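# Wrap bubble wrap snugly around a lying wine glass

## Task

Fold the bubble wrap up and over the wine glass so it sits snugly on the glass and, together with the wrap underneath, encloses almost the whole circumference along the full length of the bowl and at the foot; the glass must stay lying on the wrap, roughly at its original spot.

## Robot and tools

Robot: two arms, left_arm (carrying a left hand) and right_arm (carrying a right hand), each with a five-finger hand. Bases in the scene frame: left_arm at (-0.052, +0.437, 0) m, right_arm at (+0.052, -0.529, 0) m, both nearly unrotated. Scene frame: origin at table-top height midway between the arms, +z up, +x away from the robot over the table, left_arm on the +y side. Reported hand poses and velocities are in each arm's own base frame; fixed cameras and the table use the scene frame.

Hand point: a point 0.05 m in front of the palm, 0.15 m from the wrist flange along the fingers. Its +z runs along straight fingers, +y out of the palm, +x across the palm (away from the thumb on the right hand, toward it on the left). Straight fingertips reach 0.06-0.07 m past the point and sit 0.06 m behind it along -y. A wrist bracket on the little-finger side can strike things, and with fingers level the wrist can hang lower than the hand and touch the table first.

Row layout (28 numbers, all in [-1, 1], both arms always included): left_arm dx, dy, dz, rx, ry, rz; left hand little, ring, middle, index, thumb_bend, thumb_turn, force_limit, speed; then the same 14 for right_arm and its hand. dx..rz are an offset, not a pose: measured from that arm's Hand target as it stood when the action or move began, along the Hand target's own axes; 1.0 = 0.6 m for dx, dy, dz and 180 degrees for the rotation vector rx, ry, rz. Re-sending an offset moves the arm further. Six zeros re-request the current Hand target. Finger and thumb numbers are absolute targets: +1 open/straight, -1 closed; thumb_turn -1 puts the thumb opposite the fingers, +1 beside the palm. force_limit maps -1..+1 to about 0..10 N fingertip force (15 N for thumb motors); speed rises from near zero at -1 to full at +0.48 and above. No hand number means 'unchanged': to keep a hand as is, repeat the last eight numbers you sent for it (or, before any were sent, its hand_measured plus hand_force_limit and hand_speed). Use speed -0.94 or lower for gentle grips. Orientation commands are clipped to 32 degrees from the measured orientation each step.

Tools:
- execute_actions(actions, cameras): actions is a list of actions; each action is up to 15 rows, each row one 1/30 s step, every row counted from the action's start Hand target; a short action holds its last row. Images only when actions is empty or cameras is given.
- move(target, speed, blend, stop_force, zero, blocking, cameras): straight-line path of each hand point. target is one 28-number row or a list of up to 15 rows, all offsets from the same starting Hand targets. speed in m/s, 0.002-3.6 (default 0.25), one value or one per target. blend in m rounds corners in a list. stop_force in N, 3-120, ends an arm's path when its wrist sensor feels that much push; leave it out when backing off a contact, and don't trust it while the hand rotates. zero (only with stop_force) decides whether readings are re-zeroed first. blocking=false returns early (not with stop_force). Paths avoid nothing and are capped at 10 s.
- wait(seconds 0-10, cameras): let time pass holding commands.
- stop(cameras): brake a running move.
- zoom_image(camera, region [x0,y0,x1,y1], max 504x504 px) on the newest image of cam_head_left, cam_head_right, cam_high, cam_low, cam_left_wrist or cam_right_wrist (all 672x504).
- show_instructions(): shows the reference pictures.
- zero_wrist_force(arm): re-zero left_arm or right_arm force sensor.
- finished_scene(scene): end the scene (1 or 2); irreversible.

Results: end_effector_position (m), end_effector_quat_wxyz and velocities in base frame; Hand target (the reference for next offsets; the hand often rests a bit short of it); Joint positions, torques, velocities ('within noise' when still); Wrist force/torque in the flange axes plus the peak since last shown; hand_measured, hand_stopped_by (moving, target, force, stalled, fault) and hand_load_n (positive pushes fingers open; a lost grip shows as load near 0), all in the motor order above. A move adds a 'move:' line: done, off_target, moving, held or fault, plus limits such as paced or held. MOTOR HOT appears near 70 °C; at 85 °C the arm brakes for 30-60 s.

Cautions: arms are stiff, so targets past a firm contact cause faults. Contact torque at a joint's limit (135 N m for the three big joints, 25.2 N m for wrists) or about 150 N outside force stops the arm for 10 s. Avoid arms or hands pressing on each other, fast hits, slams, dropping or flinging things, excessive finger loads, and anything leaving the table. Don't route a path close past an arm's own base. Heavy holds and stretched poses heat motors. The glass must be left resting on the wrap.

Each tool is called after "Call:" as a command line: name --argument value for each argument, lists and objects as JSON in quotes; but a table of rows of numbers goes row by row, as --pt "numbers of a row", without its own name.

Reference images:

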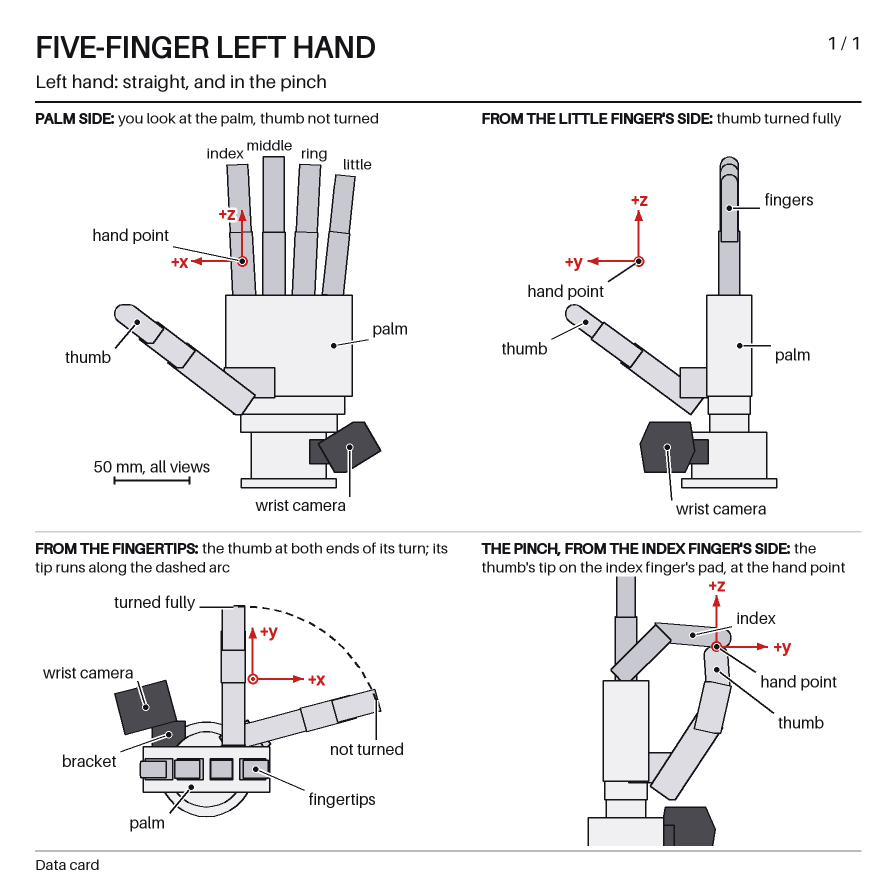

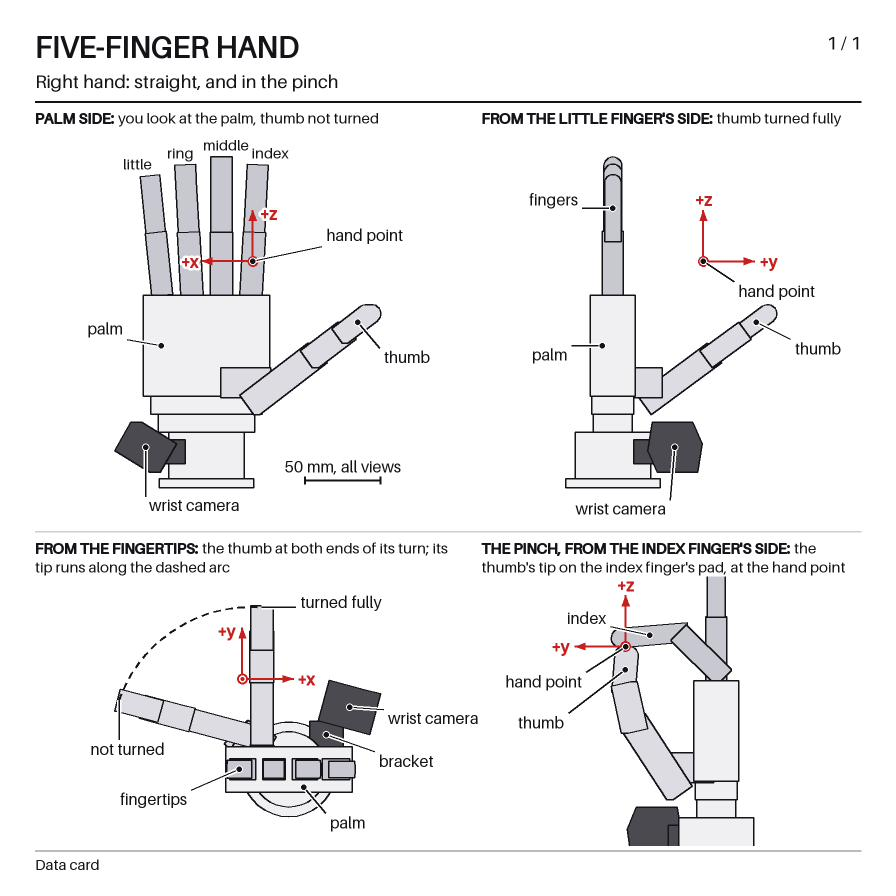

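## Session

Scene 1 solved. Now scene 2.

Call:
execute_actions --actions '[]'

Call:
zoom_image --camera "cam_high" --region '[250, 200, 500, 450]'

Call:
zoom_image --camera "cam_low" --region '[160, 190, 360, 310]'

Scene clock: 0.00 s.
left_arm: end_effector_position=(+0.3525, -0.3353, +0.1813) hand_measured=(+1.000, +1.000, +1.000, +1.000, +1.000, +1.000) hand_load_n=(+0.0, +0.0, +0.0, +0.0, +0.0, +0.0) hand_stopped_by=(target, target, target, target, target, target) hand_force_limit=0.00 hand_speed=-0.80 end_effector_quat_wxyz=(+0.571, +0.631, -0.525, +0.029) | right_arm: end_effector_position=(+0.4659, +0.5371, +0.3008) hand_measured=(+1.000, +1.000, +1.000, +1.000, +1.000, +1.000) hand_load_n=(+0.0, +0.0, +0.0, +0.0, +0.0, +0.0) hand_stopped_by=(target, target, target, target, target, target) hand_force_limit=0.00 hand_speed=-0.80 end_effector_quat_wxyz=(+0.294, +0.463, +0.821, +0.158)
Joint positions: left_arm=[3.128 -2.464 -1.573 1.457 -0.711 3.442] | right_arm=[0.898 -0.864 0.836 1.144 2.094 0.231]
Joint velocities: within noise
Joint torques (N m): no reading
Motor temperatures (°C): left_arm=[25 31 30 30 35 34] | right_arm=[21 29 27 31 29 32]
Wrist force (N): no reading
Wrist torque (N m): no reading
Wrist force, peak (N): no reading
Hand target: left_arm +0.3525, -0.3353, +0.1813; +0.571, +0.631, -0.525, +0.029 | right_arm +0.4659, +0.5371, +0.3008; +0.294, +0.463, +0.821, +0.158

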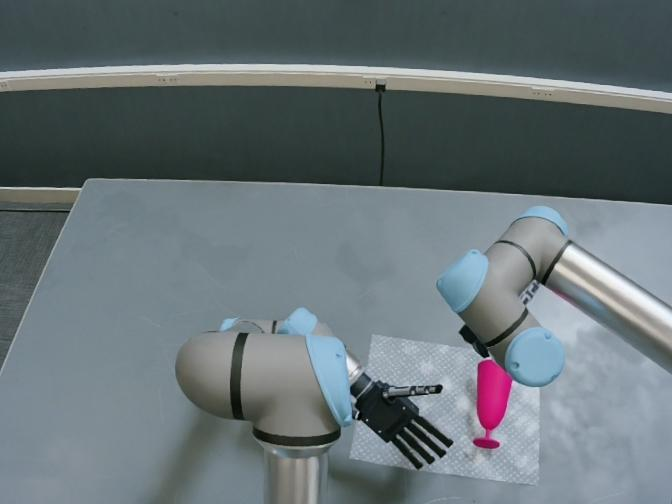

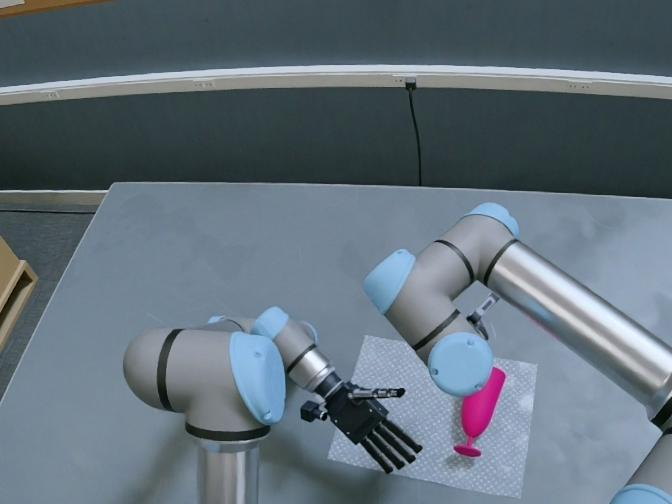

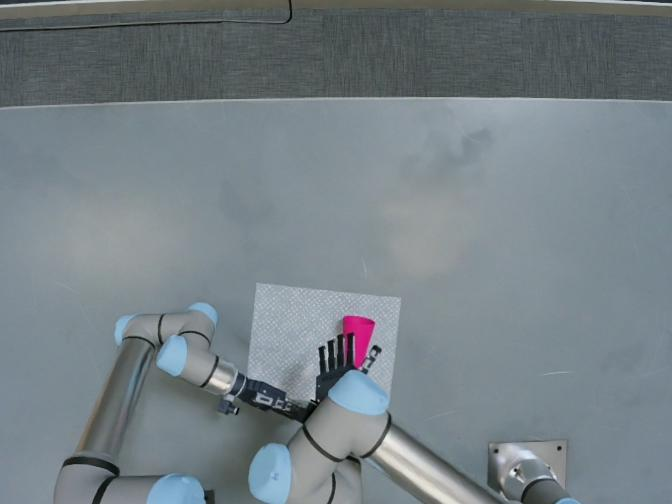

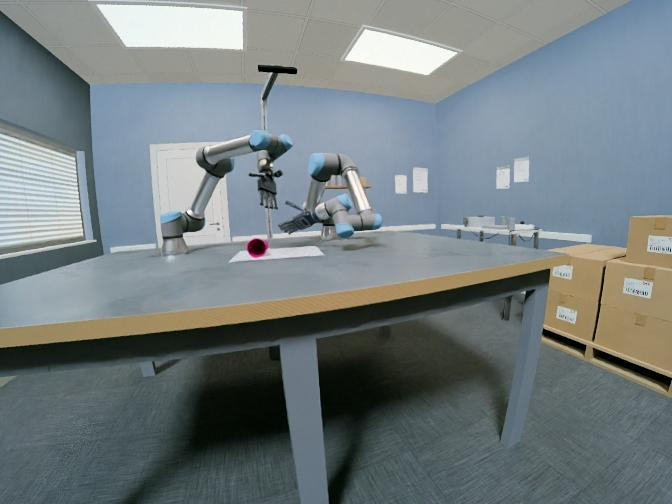

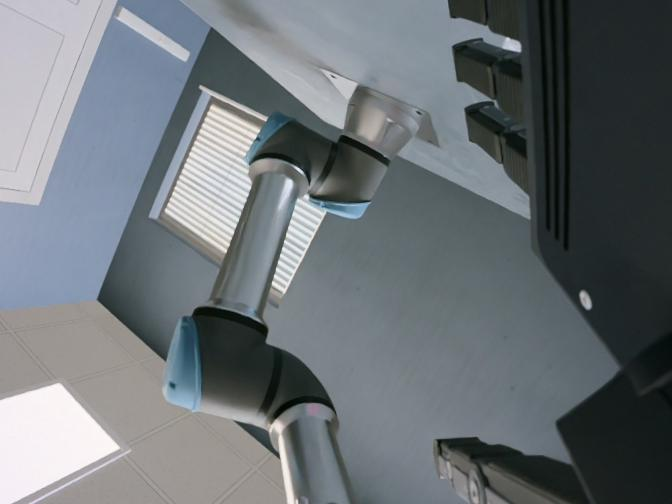

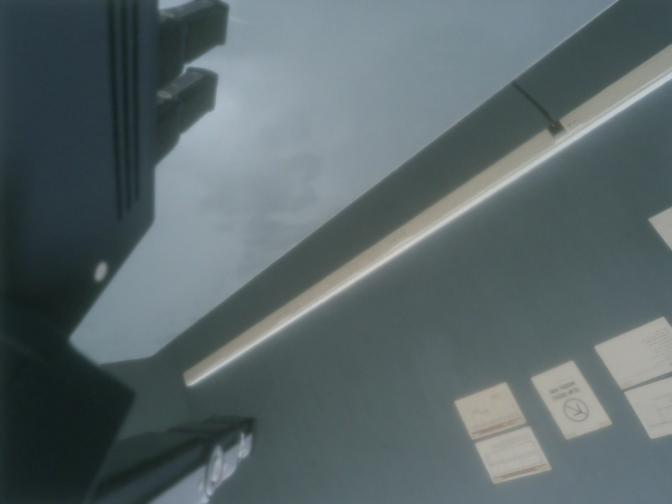

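Scaled by 2.016 from the camera's 672x504 image, which has a finer 960x720 frame.

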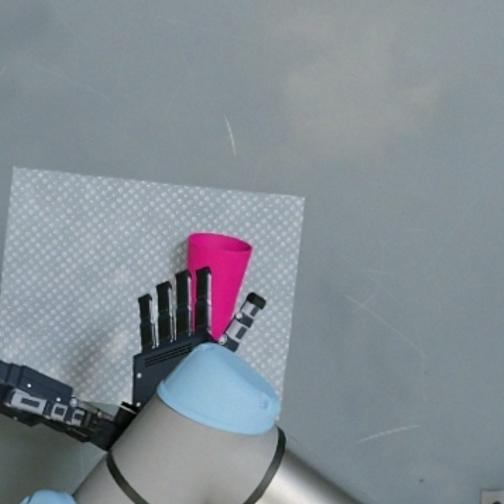

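Scaled by 2.520 from the camera's 672x504 image, which has a finer 960x720 frame.

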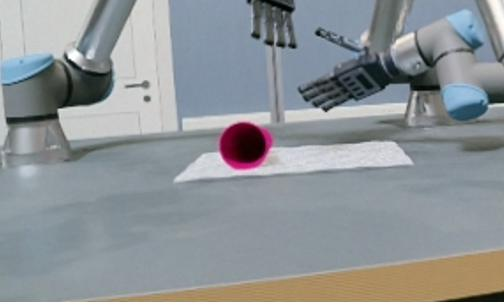

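Call:
move --pt "-0.150 0.151 -0.455 0 0 0 1 1 1 1 1 1 0 -0.8 -0.5917 -0.4781 -0.0709 0.3778 0.1726 0.7184 0.5 0.5 0.5 0.5 1 -1 0 0" --speed 0.5 --cameras '["cam_high","cam_low","cam_head_left"]'

Call:
zoom_image --camera "cam_high" --region '[230, 260, 430, 430]'

Scene clock: 4.87 s.
left_arm: end_effector_position=(+0.4028, -0.0555, +0.2813) hand_measured=(+1.000, +1.000, +1.000, +1.000, +1.000, +1.000) hand_load_n=(+0.0, +0.0, +0.0, +0.0, +0.0, +0.0) hand_stopped_by=(target, target, target, target, target, target) hand_force_limit=0.00 hand_speed=-0.80 end_effector_quat_wxyz=(+0.571, +0.631, -0.525, +0.029) | right_arm: end_effector_position=(+0.3887, +0.0853, +0.3009) hand_measured=(+0.500, +0.500, +0.500, +0.500, +1.000, -1.000) hand_load_n=(+0.0, +0.0, +0.0, +0.0, +0.0, +0.0) hand_stopped_by=(target, target, target, target, target, target) hand_force_limit=0.00 hand_speed=0.00 end_effector_quat_wxyz=(-0.422, +0.905, -0.042, +0.019)
Joint positions: left_arm=[3.609 -2.369 -1.445 1.064 -1.142 3.717] | right_arm=[-0.501 -1.327 1.61 1.73 0.791 0.978]
Joint torques (N m): left_arm=[10.42 39.79 28.55 -3.92 -0.84 2.01] | right_arm=[-11.61 -21.3 -12.55 5.05 -2.33 -1.32]
Wrist force (N): left_arm=[-0.4 0.2 -0.2] | right_arm=[1.5 -2.9 0.7]
Wrist torque (N m): left_arm=[0.05 0.05 -0.06] | right_arm=[-0.04 -0.15 0.17]
Wrist force, peak (N): left_arm=[-0.6 0.5 -0.7] | right_arm=[1.5 -3.1 0.5]
Hand target: left_arm +0.4028, -0.0555, +0.2813; +0.571, +0.631, -0.525, +0.029 | right_arm +0.3887, +0.0852, +0.3009; -0.422, +0.905, -0.042, +0.019
Off the commanded pose: left_arm 0.000 m, 0 deg | right_arm 0.000 m, 0 deg.
move: done
Images, in order (width x height): cam_head_left 672x504, cam_high 672x504, cam_low 672x504.

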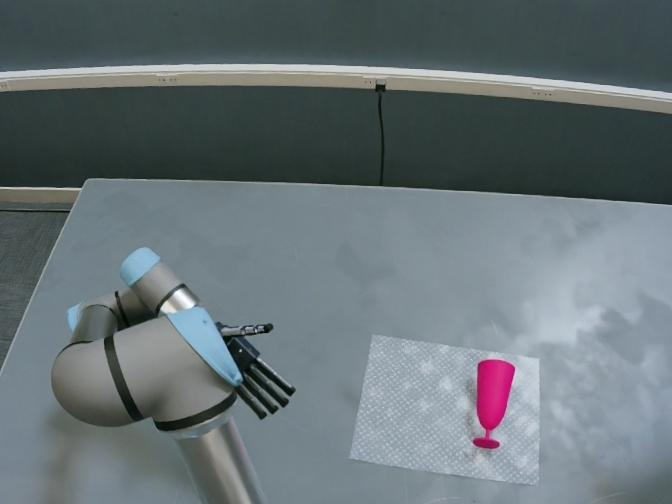

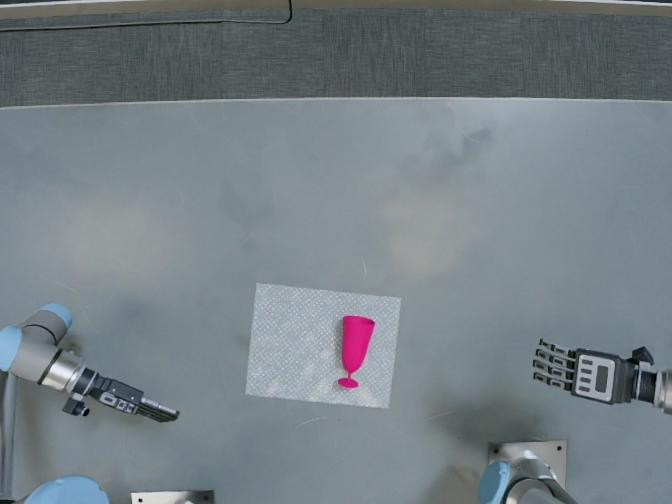

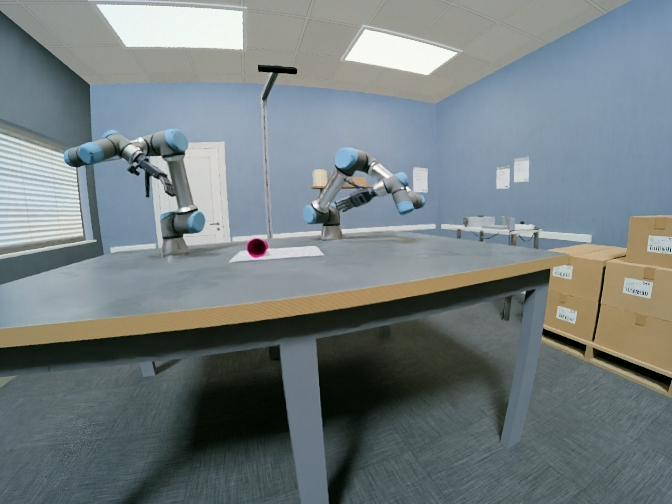

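Scaled by 2.520 from the camera's 672x504 image, which has a finer 960x720 frame.

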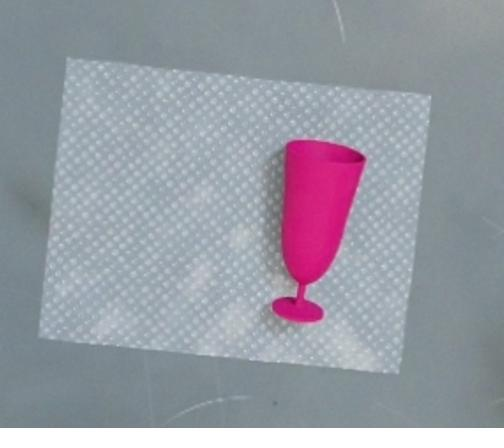

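Call:
move --pt "0 0 0 0 0 0 1 1 1 1 1 1 0 -0.8 -0.0977 -0.3868 0.461 0 0 0 0.4 0.4 0.4 0.4 1 -1 0 0" --pt "0 0 0 0 0 0 1 1 1 1 1 1 0 -0.8 -0.1648 -0.4593 0.9908 0 0 0 0.4 0.4 0.4 0.4 1 -1 0 0" --speed 0.35 --blend '[0.05,0]' --cameras '["cam_high","cam_low","cam_head_left","cam_head_right"]'

Call:
zoom_image --camera "cam_head_left" --region '[310, 250, 560, 500]'

Call:
zoom_image --camera "cam_low" --region '[200, 150, 380, 290]'

Scene clock: 8.97 s.
left_arm: end_effector_position=(+0.4028, -0.0555, +0.2813) hand_measured=(+1.000, +1.000, +1.000, +1.000, +1.000, +1.000) hand_load_n=(+0.5, +0.0, +0.0, +0.0, +0.0, +0.0) hand_stopped_by=(target, target, target, target, target, target) hand_force_limit=0.00 hand_speed=-0.80 end_effector_quat_wxyz=(+0.571, +0.631, -0.525, +0.029) | right_arm: end_effector_position=(+0.3486, +0.7242, +0.1301) hand_measured=(+0.400, +0.400, +0.400, +0.400, +1.000, -1.000) hand_load_n=(+0.0, -0.5, +0.0, +0.0, +0.0, +0.0) hand_stopped_by=(target, target, target, target, target, target) hand_force_limit=0.00 hand_speed=0.00 end_effector_quat_wxyz=(-0.422, +0.905, -0.042, +0.019)
Joint positions: left_arm=[3.61 -2.369 -1.445 1.064 -1.142 3.717] | right_arm=[0.802 -0.629 0.648 0.803 1.07 2.666]
Joint torques (N m): left_arm=[11.31 41.33 27.02 -3.83 -1.08 1.98] | right_arm=[8.13 -50.65 -28.01 3.08 0.9 -1.31]
Wrist force (N): left_arm=[-0.4 0.2 -0.4] | right_arm=[1.5 -2.9 0.7]
Wrist torque (N m): left_arm=[0.06 0.04 -0.05] | right_arm=[-0.04 -0.16 0.10]
Wrist force, peak (N): left_arm=[-0.7 0.2 -0.3] | right_arm=[1.5 -3.6 0.7]
Hand target: left_arm +0.4028, -0.0555, +0.2813; +0.571, +0.631, -0.525, +0.029 | right_arm +0.3486, +0.7242, +0.1301; -0.422, +0.905, -0.042, +0.019
Off the commanded pose: left_arm 0.000 m, 0 deg | right_arm 0.000 m, 0 deg.
move: done
Images, in order (width x height): cam_head_left 672x504, cam_head_right 672x504, cam_high 672x504, cam_low 672x504.

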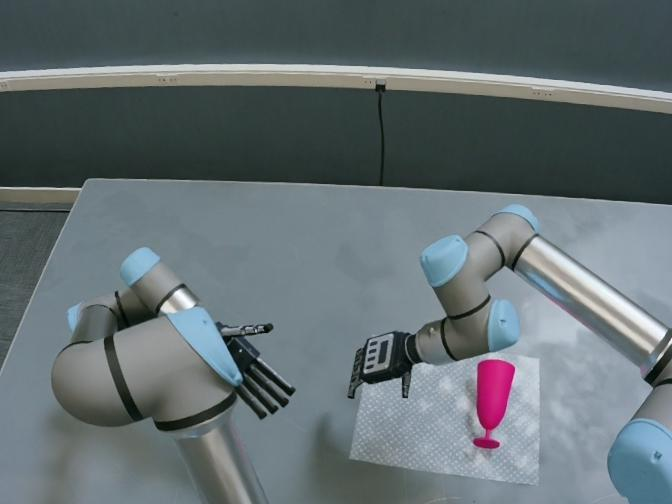

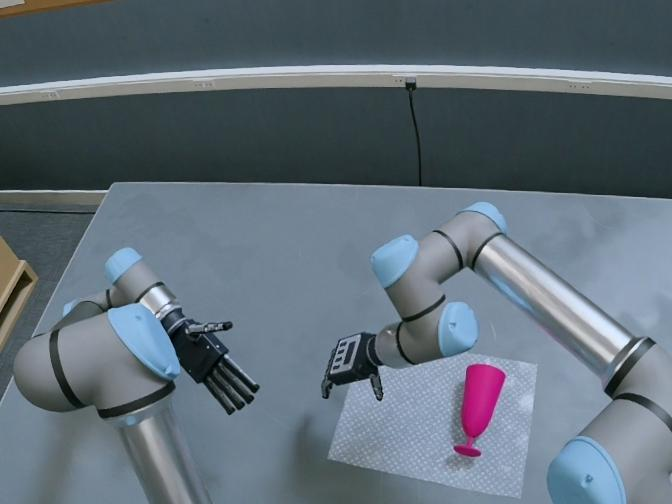

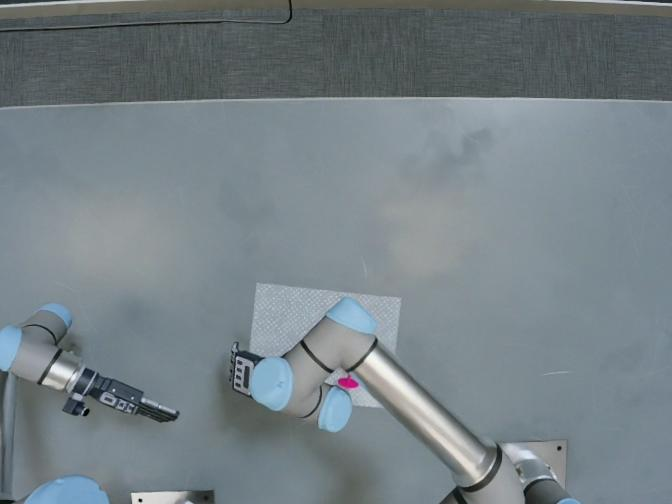

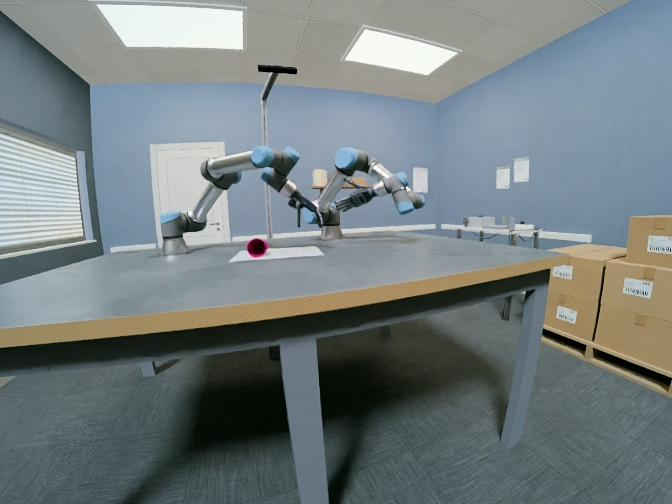

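Scaled by 2.016 from the camera's 672x504 image, which has a finer 960x720 frame.

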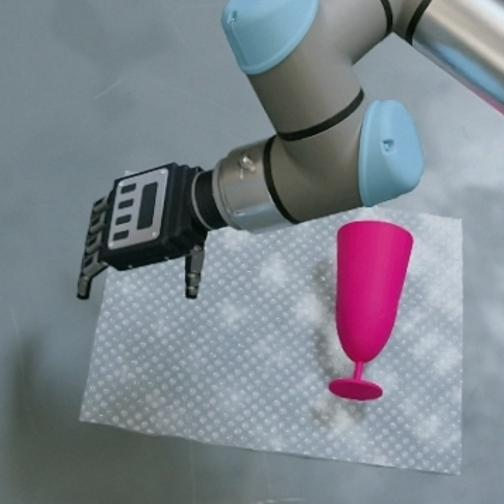

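Scaled by 2.800 from the camera's 672x504 image, which has a finer 960x720 frame.

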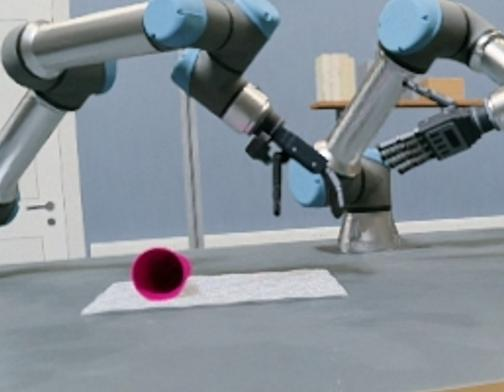

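Call:
move --pt "0 0 0 0 0 0 1 1 1 1 1 1 0 -0.8 0 0.1021 0.0857 0 0 0 0.4 0.4 0.4 0.4 1 -1 0 0" --speed 0.15 --cameras '["cam_high","cam_low","cam_head_left"]'

Call:
zoom_image --camera "cam_head_left" --region '[310, 300, 510, 500]'

Call:
zoom_image --camera "cam_low" --region '[220, 190, 340, 280]'

Call:
zoom_image --camera "cam_high" --region '[210, 280, 330, 420]'

Scene clock: 10.37 s.
left_arm: end_effector_position=(+0.4028, -0.0555, +0.2813) hand_measured=(+1.000, +1.000, +1.000, +1.000, +1.000, +1.000) hand_load_n=(+0.0, +0.0, +0.0, +0.0, +0.0, +0.0) hand_stopped_by=(target, target, target, target, target, target) hand_force_limit=0.00 hand_speed=-0.80 end_effector_quat_wxyz=(+0.571, +0.631, -0.525, +0.029) | right_arm: end_effector_position=(+0.3485, +0.7243, +0.0502) hand_measured=(+0.400, +0.400, +0.400, +0.400, +1.000, -1.000) hand_load_n=(+0.0, +0.0, +0.0, +0.0, +0.0, +0.0) hand_stopped_by=(target, target, target, target, target, target) hand_force_limit=0.00 hand_speed=0.00 end_effector_quat_wxyz=(-0.422, +0.905, -0.042, +0.019)
Joint positions: left_arm=[3.61 -2.369 -1.445 1.064 -1.142 3.717] | right_arm=[0.802 -0.598 0.795 0.625 1.07 2.666]
Joint torques (N m): left_arm=[10.62 41.4 27.42 -3.95 -1.02 1.77] | right_arm=[8.92 -50.4 -15.4 -1.61 0.99 1.69]
Wrist force (N): left_arm=[-0.4 0.2 -0.2] | right_arm=[1.7 -2.8 0.6]
Wrist torque (N m): left_arm=[0.05 0.04 -0.06] | right_arm=[-0.02 -0.20 0.10]
Wrist force, peak (N): left_arm=[-0.5 0.2 -0.5] | right_arm=[1.5 -3.8 0.3]
Hand target: left_arm +0.4028, -0.0555, +0.2813; +0.571, +0.631, -0.525, +0.029 | right_arm +0.3485, +0.7243, +0.0501; -0.422, +0.905, -0.042, +0.019
Off the commanded pose: left_arm 0.000 m, 0 deg | right_arm 0.000 m, 0 deg.
move: done
Images, in order (width x height): cam_head_left 672x504, cam_high 672x504, cam_low 672x504.

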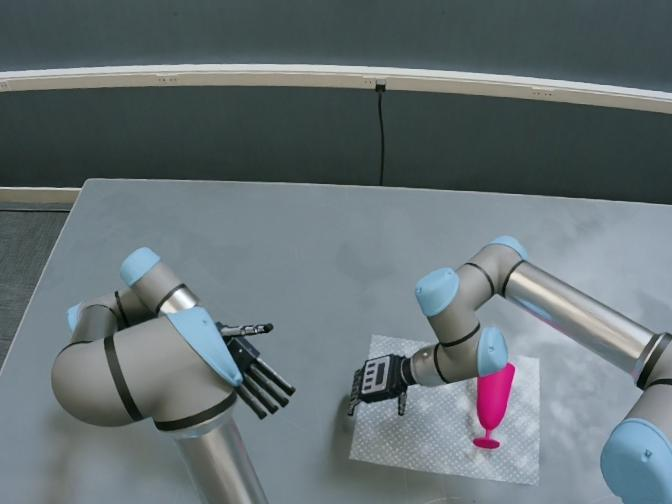

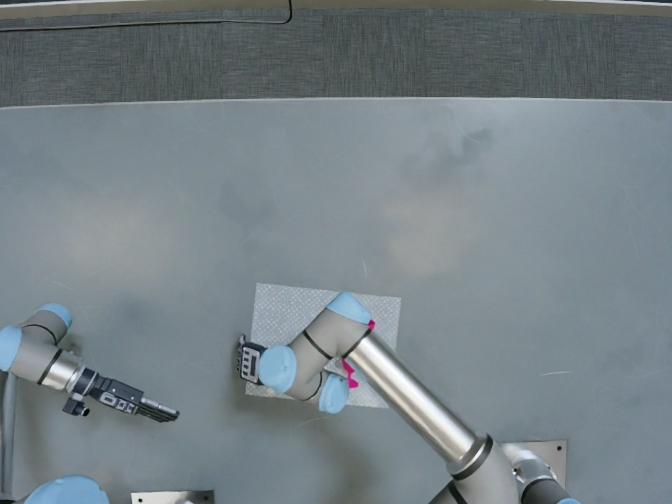

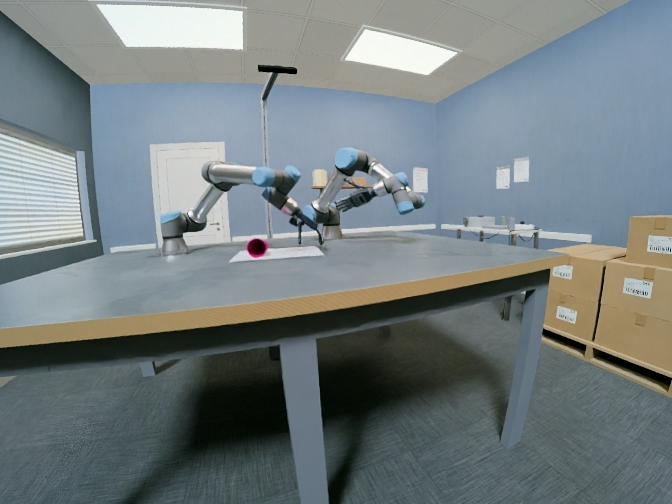

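Scaled by 2.520 from the camera's 672x504 image, which has a finer 960x720 frame.

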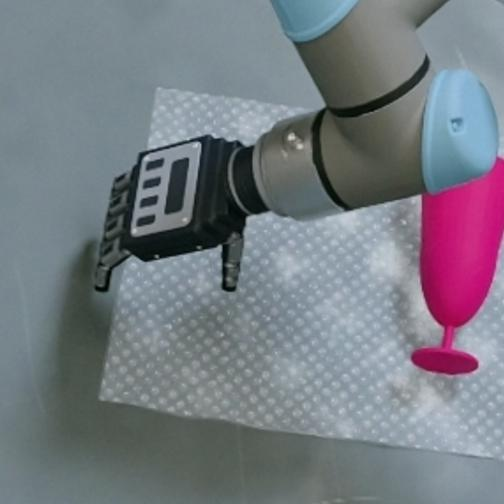

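Scaled by 4.200 from the camera's 672x504 image, which has a finer 960x720 frame.

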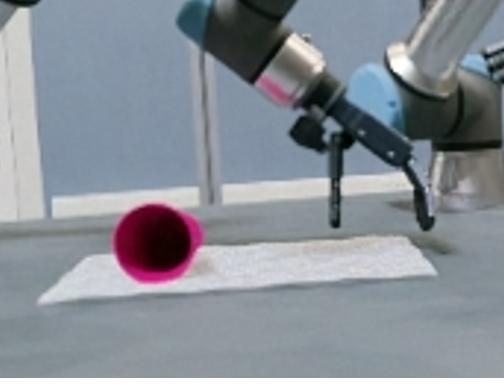

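Scaled by 3.600 from the camera's 672x504 image, which has a finer 960x720 frame.

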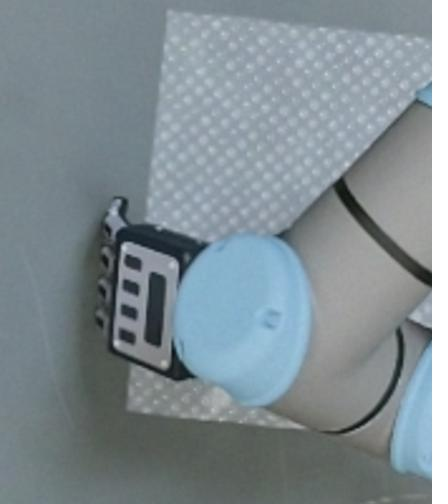

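Call:
move --pt "0 0 0 0 0 0 1 1 1 1 1 1 0 -0.8 0.033 0.0128 0.0107 0 0 0 0.4 0.4 0.4 0.4 1 -1 0 0" --pt "0 0 0 0 0 0 1 1 1 1 1 1 0 -0.8 0.033 0.0383 0.0321 0 0 0 0.4 0.4 0.4 0.4 1 -1 0 0" --speed '[0.06,0.015]' --stop_force 3 --cameras '["cam_high","cam_low","cam_head_left"]'

Call:
zoom_image --camera "cam_head_left" --region '[310, 300, 510, 500]'

Call:
zoom_image --camera "cam_low" --region '[220, 190, 340, 280]'

Scene clock: 13.40 s.
left_arm: end_effector_position=(+0.4028, -0.0555, +0.2813) hand_measured=(+1.000, +1.000, +1.000, +1.000, +1.000, +1.000) hand_load_n=(-0.5, +0.0, +0.0, +0.0, +0.0, +0.0) hand_stopped_by=(target, target, target, target, target, target) hand_force_limit=0.00 hand_speed=-0.80 end_effector_quat_wxyz=(+0.571, +0.631, -0.525, +0.029) | right_arm: end_effector_position=(+0.3683, +0.7224, +0.0265) hand_measured=(+0.400, +0.400, +0.400, +0.400, +1.000, -1.000) hand_load_n=(+0.0, +0.0, +0.5, +0.0, +0.0, +0.0) hand_stopped_by=(target, target, target, target, target, target) hand_force_limit=0.00 hand_speed=0.00 end_effector_quat_wxyz=(-0.422, +0.905, -0.042, +0.019)
Joint positions: left_arm=[3.61 -2.369 -1.445 1.064 -1.142 3.717] | right_arm=[0.779 -0.548 0.762 0.617 1.055 2.646]
Joint torques (N m): left_arm=[10.67 40.54 28.07 -3.93 -0.77 1.89] | right_arm=[-5.21 -66.63 -25.6 3.29 0.84 -1.35]
Wrist force (N): left_arm=[-0.2 0.1 -0.2] | right_arm=[1.5 -5.1 -1.5]
Wrist torque (N m): left_arm=[0.03 0.01 -0.04] | right_arm=[0.02 -0.09 0.11]
Wrist force, peak (N): left_arm=[-0.5 0.1 -0.4] | right_arm=[1.5 -12.6 -8.8]
Hand target: left_arm +0.4028, -0.0555, +0.2813; +0.571, +0.631, -0.525, +0.029 | right_arm +0.3683, +0.7224, +0.0265; -0.422, +0.905, -0.042, +0.019 (not the last commanded pose)
Off the commanded pose: left_arm 0.000 m, 0 deg | right_arm 0.006 m, 0 deg.
move: contact (right_arm); path passed 1 of 2 targets
Images, in order (width x height): cam_head_left 672x504, cam_high 672x504, cam_low 672x504.

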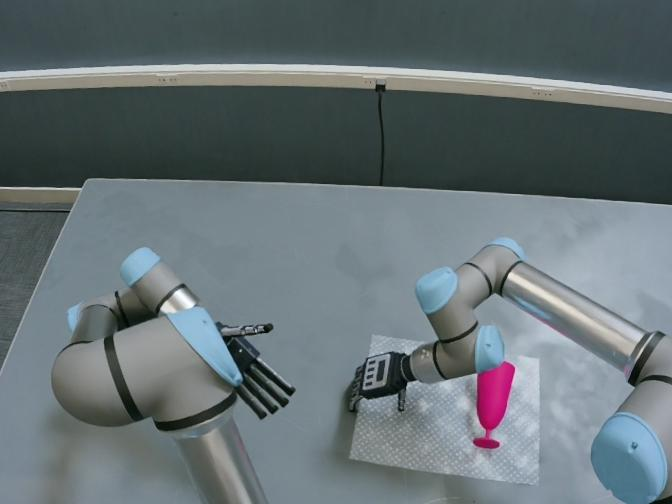

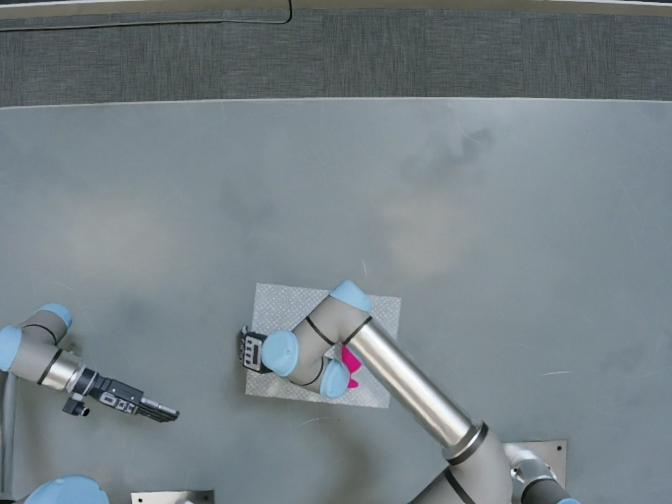

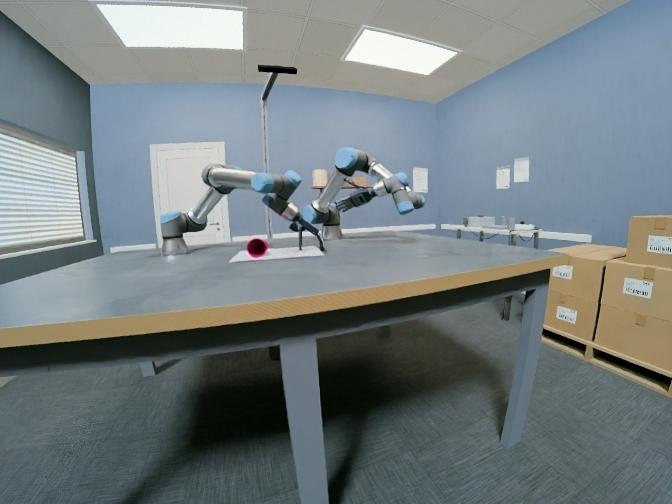

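Scaled by 2.520 from the camera's 672x504 image, which has a finer 960x720 frame.

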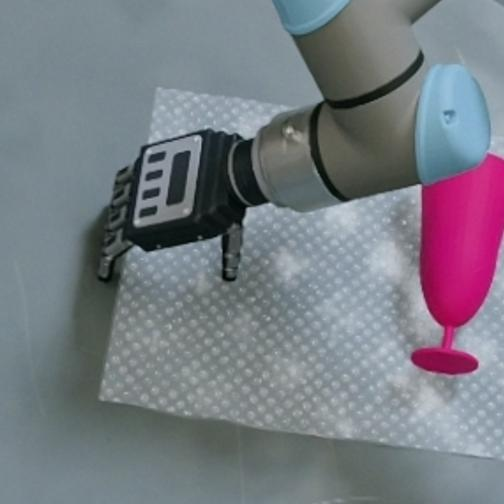

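Scaled by 4.200 from the camera's 672x504 image, which has a finer 960x720 frame.

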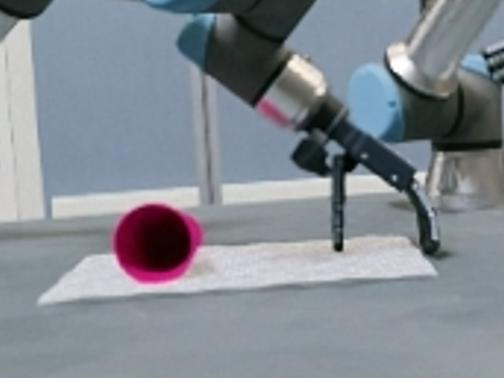

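Call:
move --pt "0 0 0 0 0 0 1 1 1 1 1 1 0 -0.8 0 0 0 0 0 0 0.05 0.05 0.05 0.05 1 -1 0 0" --speed 0.05 --cameras '["cam_low","cam_head_left"]'

Call:
zoom_image --camera "cam_head_left" --region '[320, 320, 450, 450]'

Call:
zoom_image --camera "cam_low" --region '[270, 210, 350, 270]'

Scene clock: 21.27 s.
left_arm: end_effector_position=(+0.4028, -0.0555, +0.2813) hand_measured=(+1.000, +1.000, +1.000, +1.000, +1.000, +1.000) hand_load_n=(+0.0, +0.0, +0.0, +0.0, -0.5, +0.0) hand_stopped_by=(target, target, target, target, target, target) hand_force_limit=0.00 hand_speed=-0.80 end_effector_quat_wxyz=(+0.571, +0.631, -0.525, +0.029) | right_arm: end_effector_position=(+0.3683, +0.7225, +0.0266) hand_measured=(+0.050, +0.050, +0.340, +0.050, +1.000, -1.000) hand_load_n=(+0.0, +0.0, +4.0, +0.0, +0.0, +0.0) hand_stopped_by=(target, target, force, target, target, target) hand_force_limit=0.00 hand_speed=0.00 end_effector_quat_wxyz=(-0.422, +0.905, -0.042, +0.019)
Joint positions: left_arm=[3.61 -2.369 -1.445 1.064 -1.142 3.717] | right_arm=[0.779 -0.548 0.762 0.617 1.055 2.646]
Joint torques (N m): left_arm=[11.03 40.94 27.32 -3.75 -0.63 1.86] | right_arm=[4.32 -45.37 -9.94 2.34 0.56 -1.35]
Wrist force (N): left_arm=[-0.4 0.2 -0.3] | right_arm=[1.9 -14.6 -4.3]
Wrist torque (N m): left_arm=[0.06 0.04 -0.06] | right_arm=[0.11 -0.09 -0.08]
Wrist force, peak (N): left_arm=[-0.6 0.2 -0.4] | right_arm=[1.5 -19.4 0.6]
Hand target: left_arm +0.4028, -0.0555, +0.2813; +0.571, +0.631, -0.525, +0.029 | right_arm +0.3683, +0.7224, +0.0265; -0.422, +0.905, -0.042, +0.019
Off the commanded pose: left_arm 0.000 m, 0 deg | right_arm 0.000 m, 0 deg.
move: done
Images, in order (width x height): cam_head_left 672x504, cam_low 672x504.

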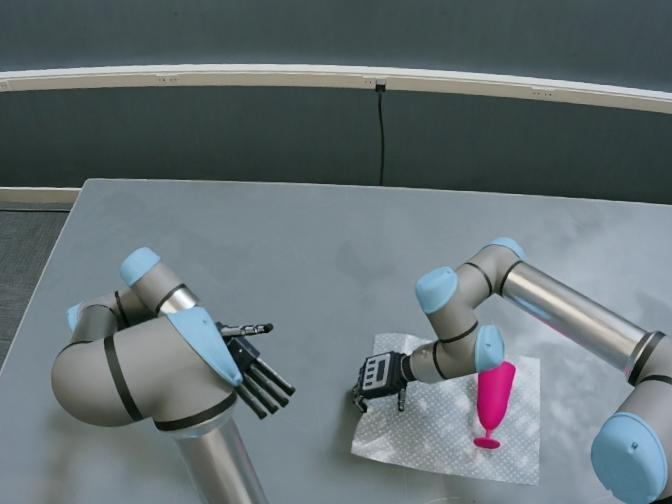

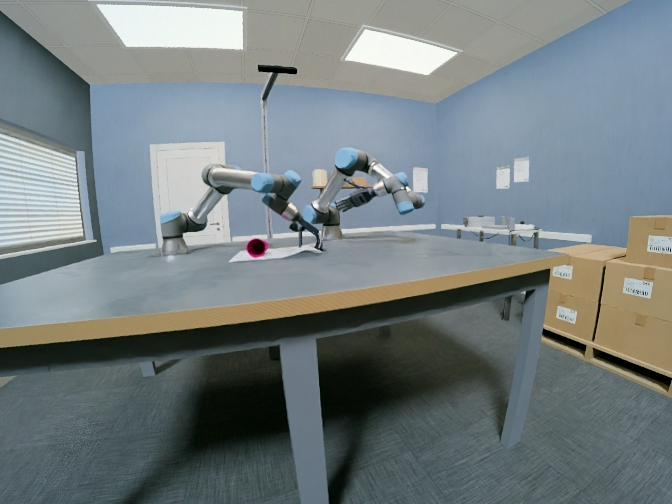

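Scaled by 3.877 from the camera's 672x504 image, which has a finer 960x720 frame.

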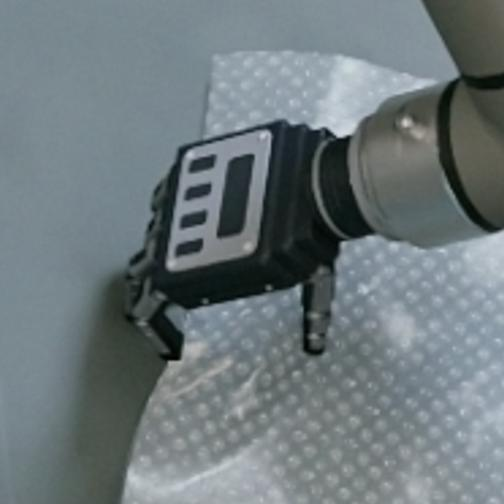

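Scaled by 6.300 from the camera's 672x504 image, which has a finer 960x720 frame.

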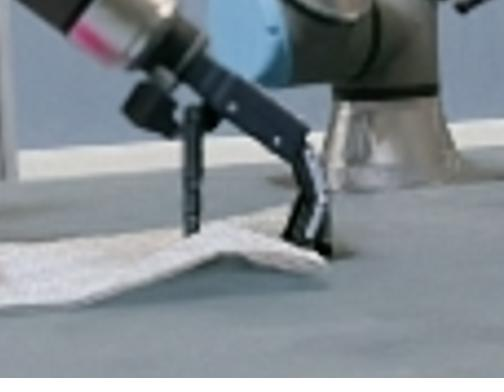

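Call:
move --pt "0 0 0 0 0 0 1 1 1 1 1 1 0 -0.8 0 0 0 0 0 0 -0.25 -0.25 -0.25 -0.25 0.4 -1 0 0" --pt "0 0 0 0 0 0 1 1 1 1 1 1 0 -0.8 0 -0.00766 -0.00643 0 0 0 -0.25 -0.25 -0.25 -0.25 0.4 -1 0 0" --speed 0.05 --cameras '["cam_low","cam_head_left"]'

Call:
zoom_image --camera "cam_head_left" --region '[320, 320, 450, 450]'

Call:
zoom_image --camera "cam_low" --region '[270, 210, 350, 270]'

Scene clock: 22.90 s.
left_arm: end_effector_position=(+0.4028, -0.0555, +0.2813) hand_measured=(+1.000, +1.000, +1.000, +1.000, +1.000, +1.000) hand_load_n=(+0.0, +0.0, +0.0, +0.0, -0.5, +0.0) hand_stopped_by=(target, target, target, target, target, target) hand_force_limit=0.00 hand_speed=-0.80 end_effector_quat_wxyz=(+0.571, +0.631, -0.525, +0.029) | right_arm: end_effector_position=(+0.3682, +0.7224, +0.0324) hand_measured=(-0.250, -0.250, +0.322, -0.250, +0.400, -1.000) hand_load_n=(+0.0, +0.0, +0.0, +0.0, +0.5, +0.0) hand_stopped_by=(target, target, force, target, target, target) hand_force_limit=0.00 hand_speed=0.00 end_effector_quat_wxyz=(-0.422, +0.905, -0.042, +0.019)
Joint positions: left_arm=[3.61 -2.369 -1.445 1.064 -1.142 3.717] | right_arm=[0.779 -0.552 0.755 0.629 1.055 2.646]
Joint torques (N m): left_arm=[9.23 40.4 27.6 -3.83 -0.77 1.8] | right_arm=[-0.52 -69.58 -28.21 3.52 0.18 -0.72]
Wrist force (N): left_arm=[-0.3 0.1 0.0] | right_arm=[0.7 -1.8 0.6]
Wrist torque (N m): left_arm=[0.02 0.04 -0.05] | right_arm=[0.14 -0.05 0.16]
Wrist force, peak (N): left_arm=[-0.5 0.4 -0.3] | right_arm=[1.9 -23.0 2.3]
Hand target: left_arm +0.4028, -0.0555, +0.2813; +0.571, +0.631, -0.525, +0.029 | right_arm +0.3683, +0.7224, +0.0325; -0.422, +0.905, -0.042, +0.019
Off the commanded pose: left_arm 0.000 m, 0 deg | right_arm 0.000 m, 0 deg.
move: done
Images, in order (width x height): cam_head_left 672x504, cam_low 672x504.

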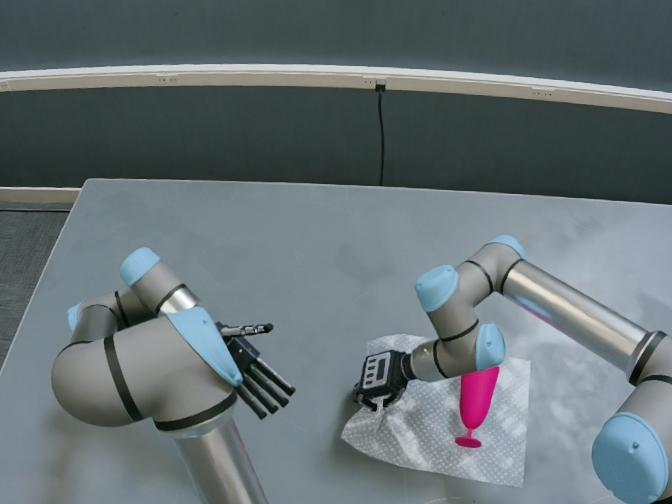

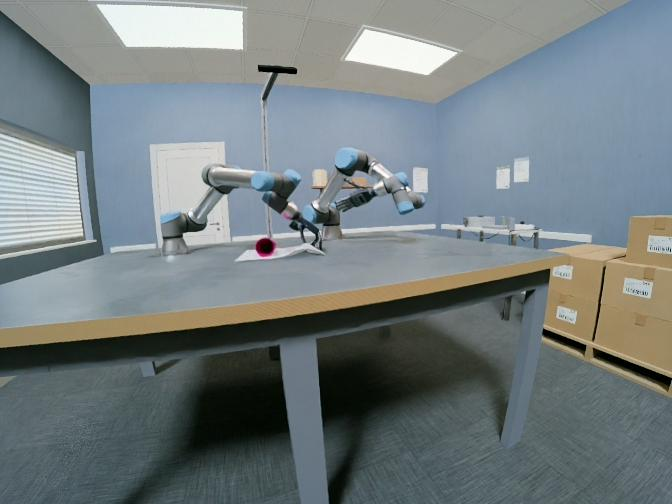

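Scaled by 3.877 from the camera's 672x504 image, which has a finer 960x720 frame.

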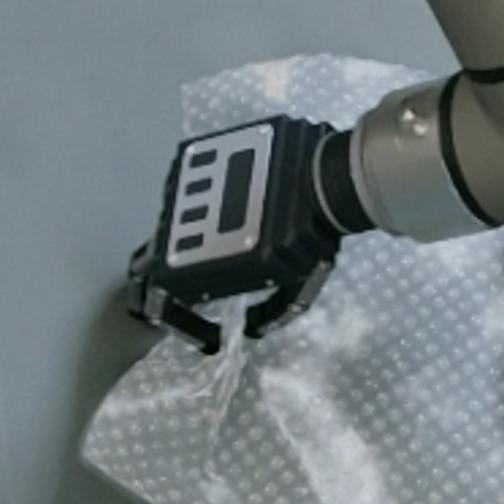

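Scaled by 6.300 from the camera's 672x504 image, which has a finer 960x720 frame.

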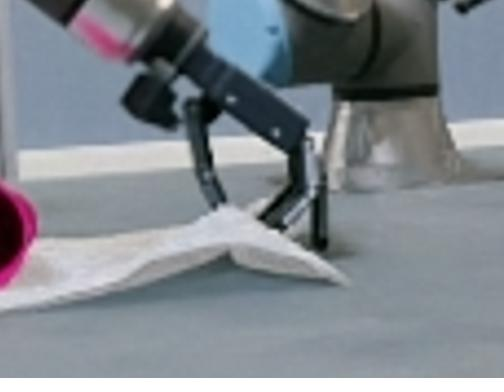

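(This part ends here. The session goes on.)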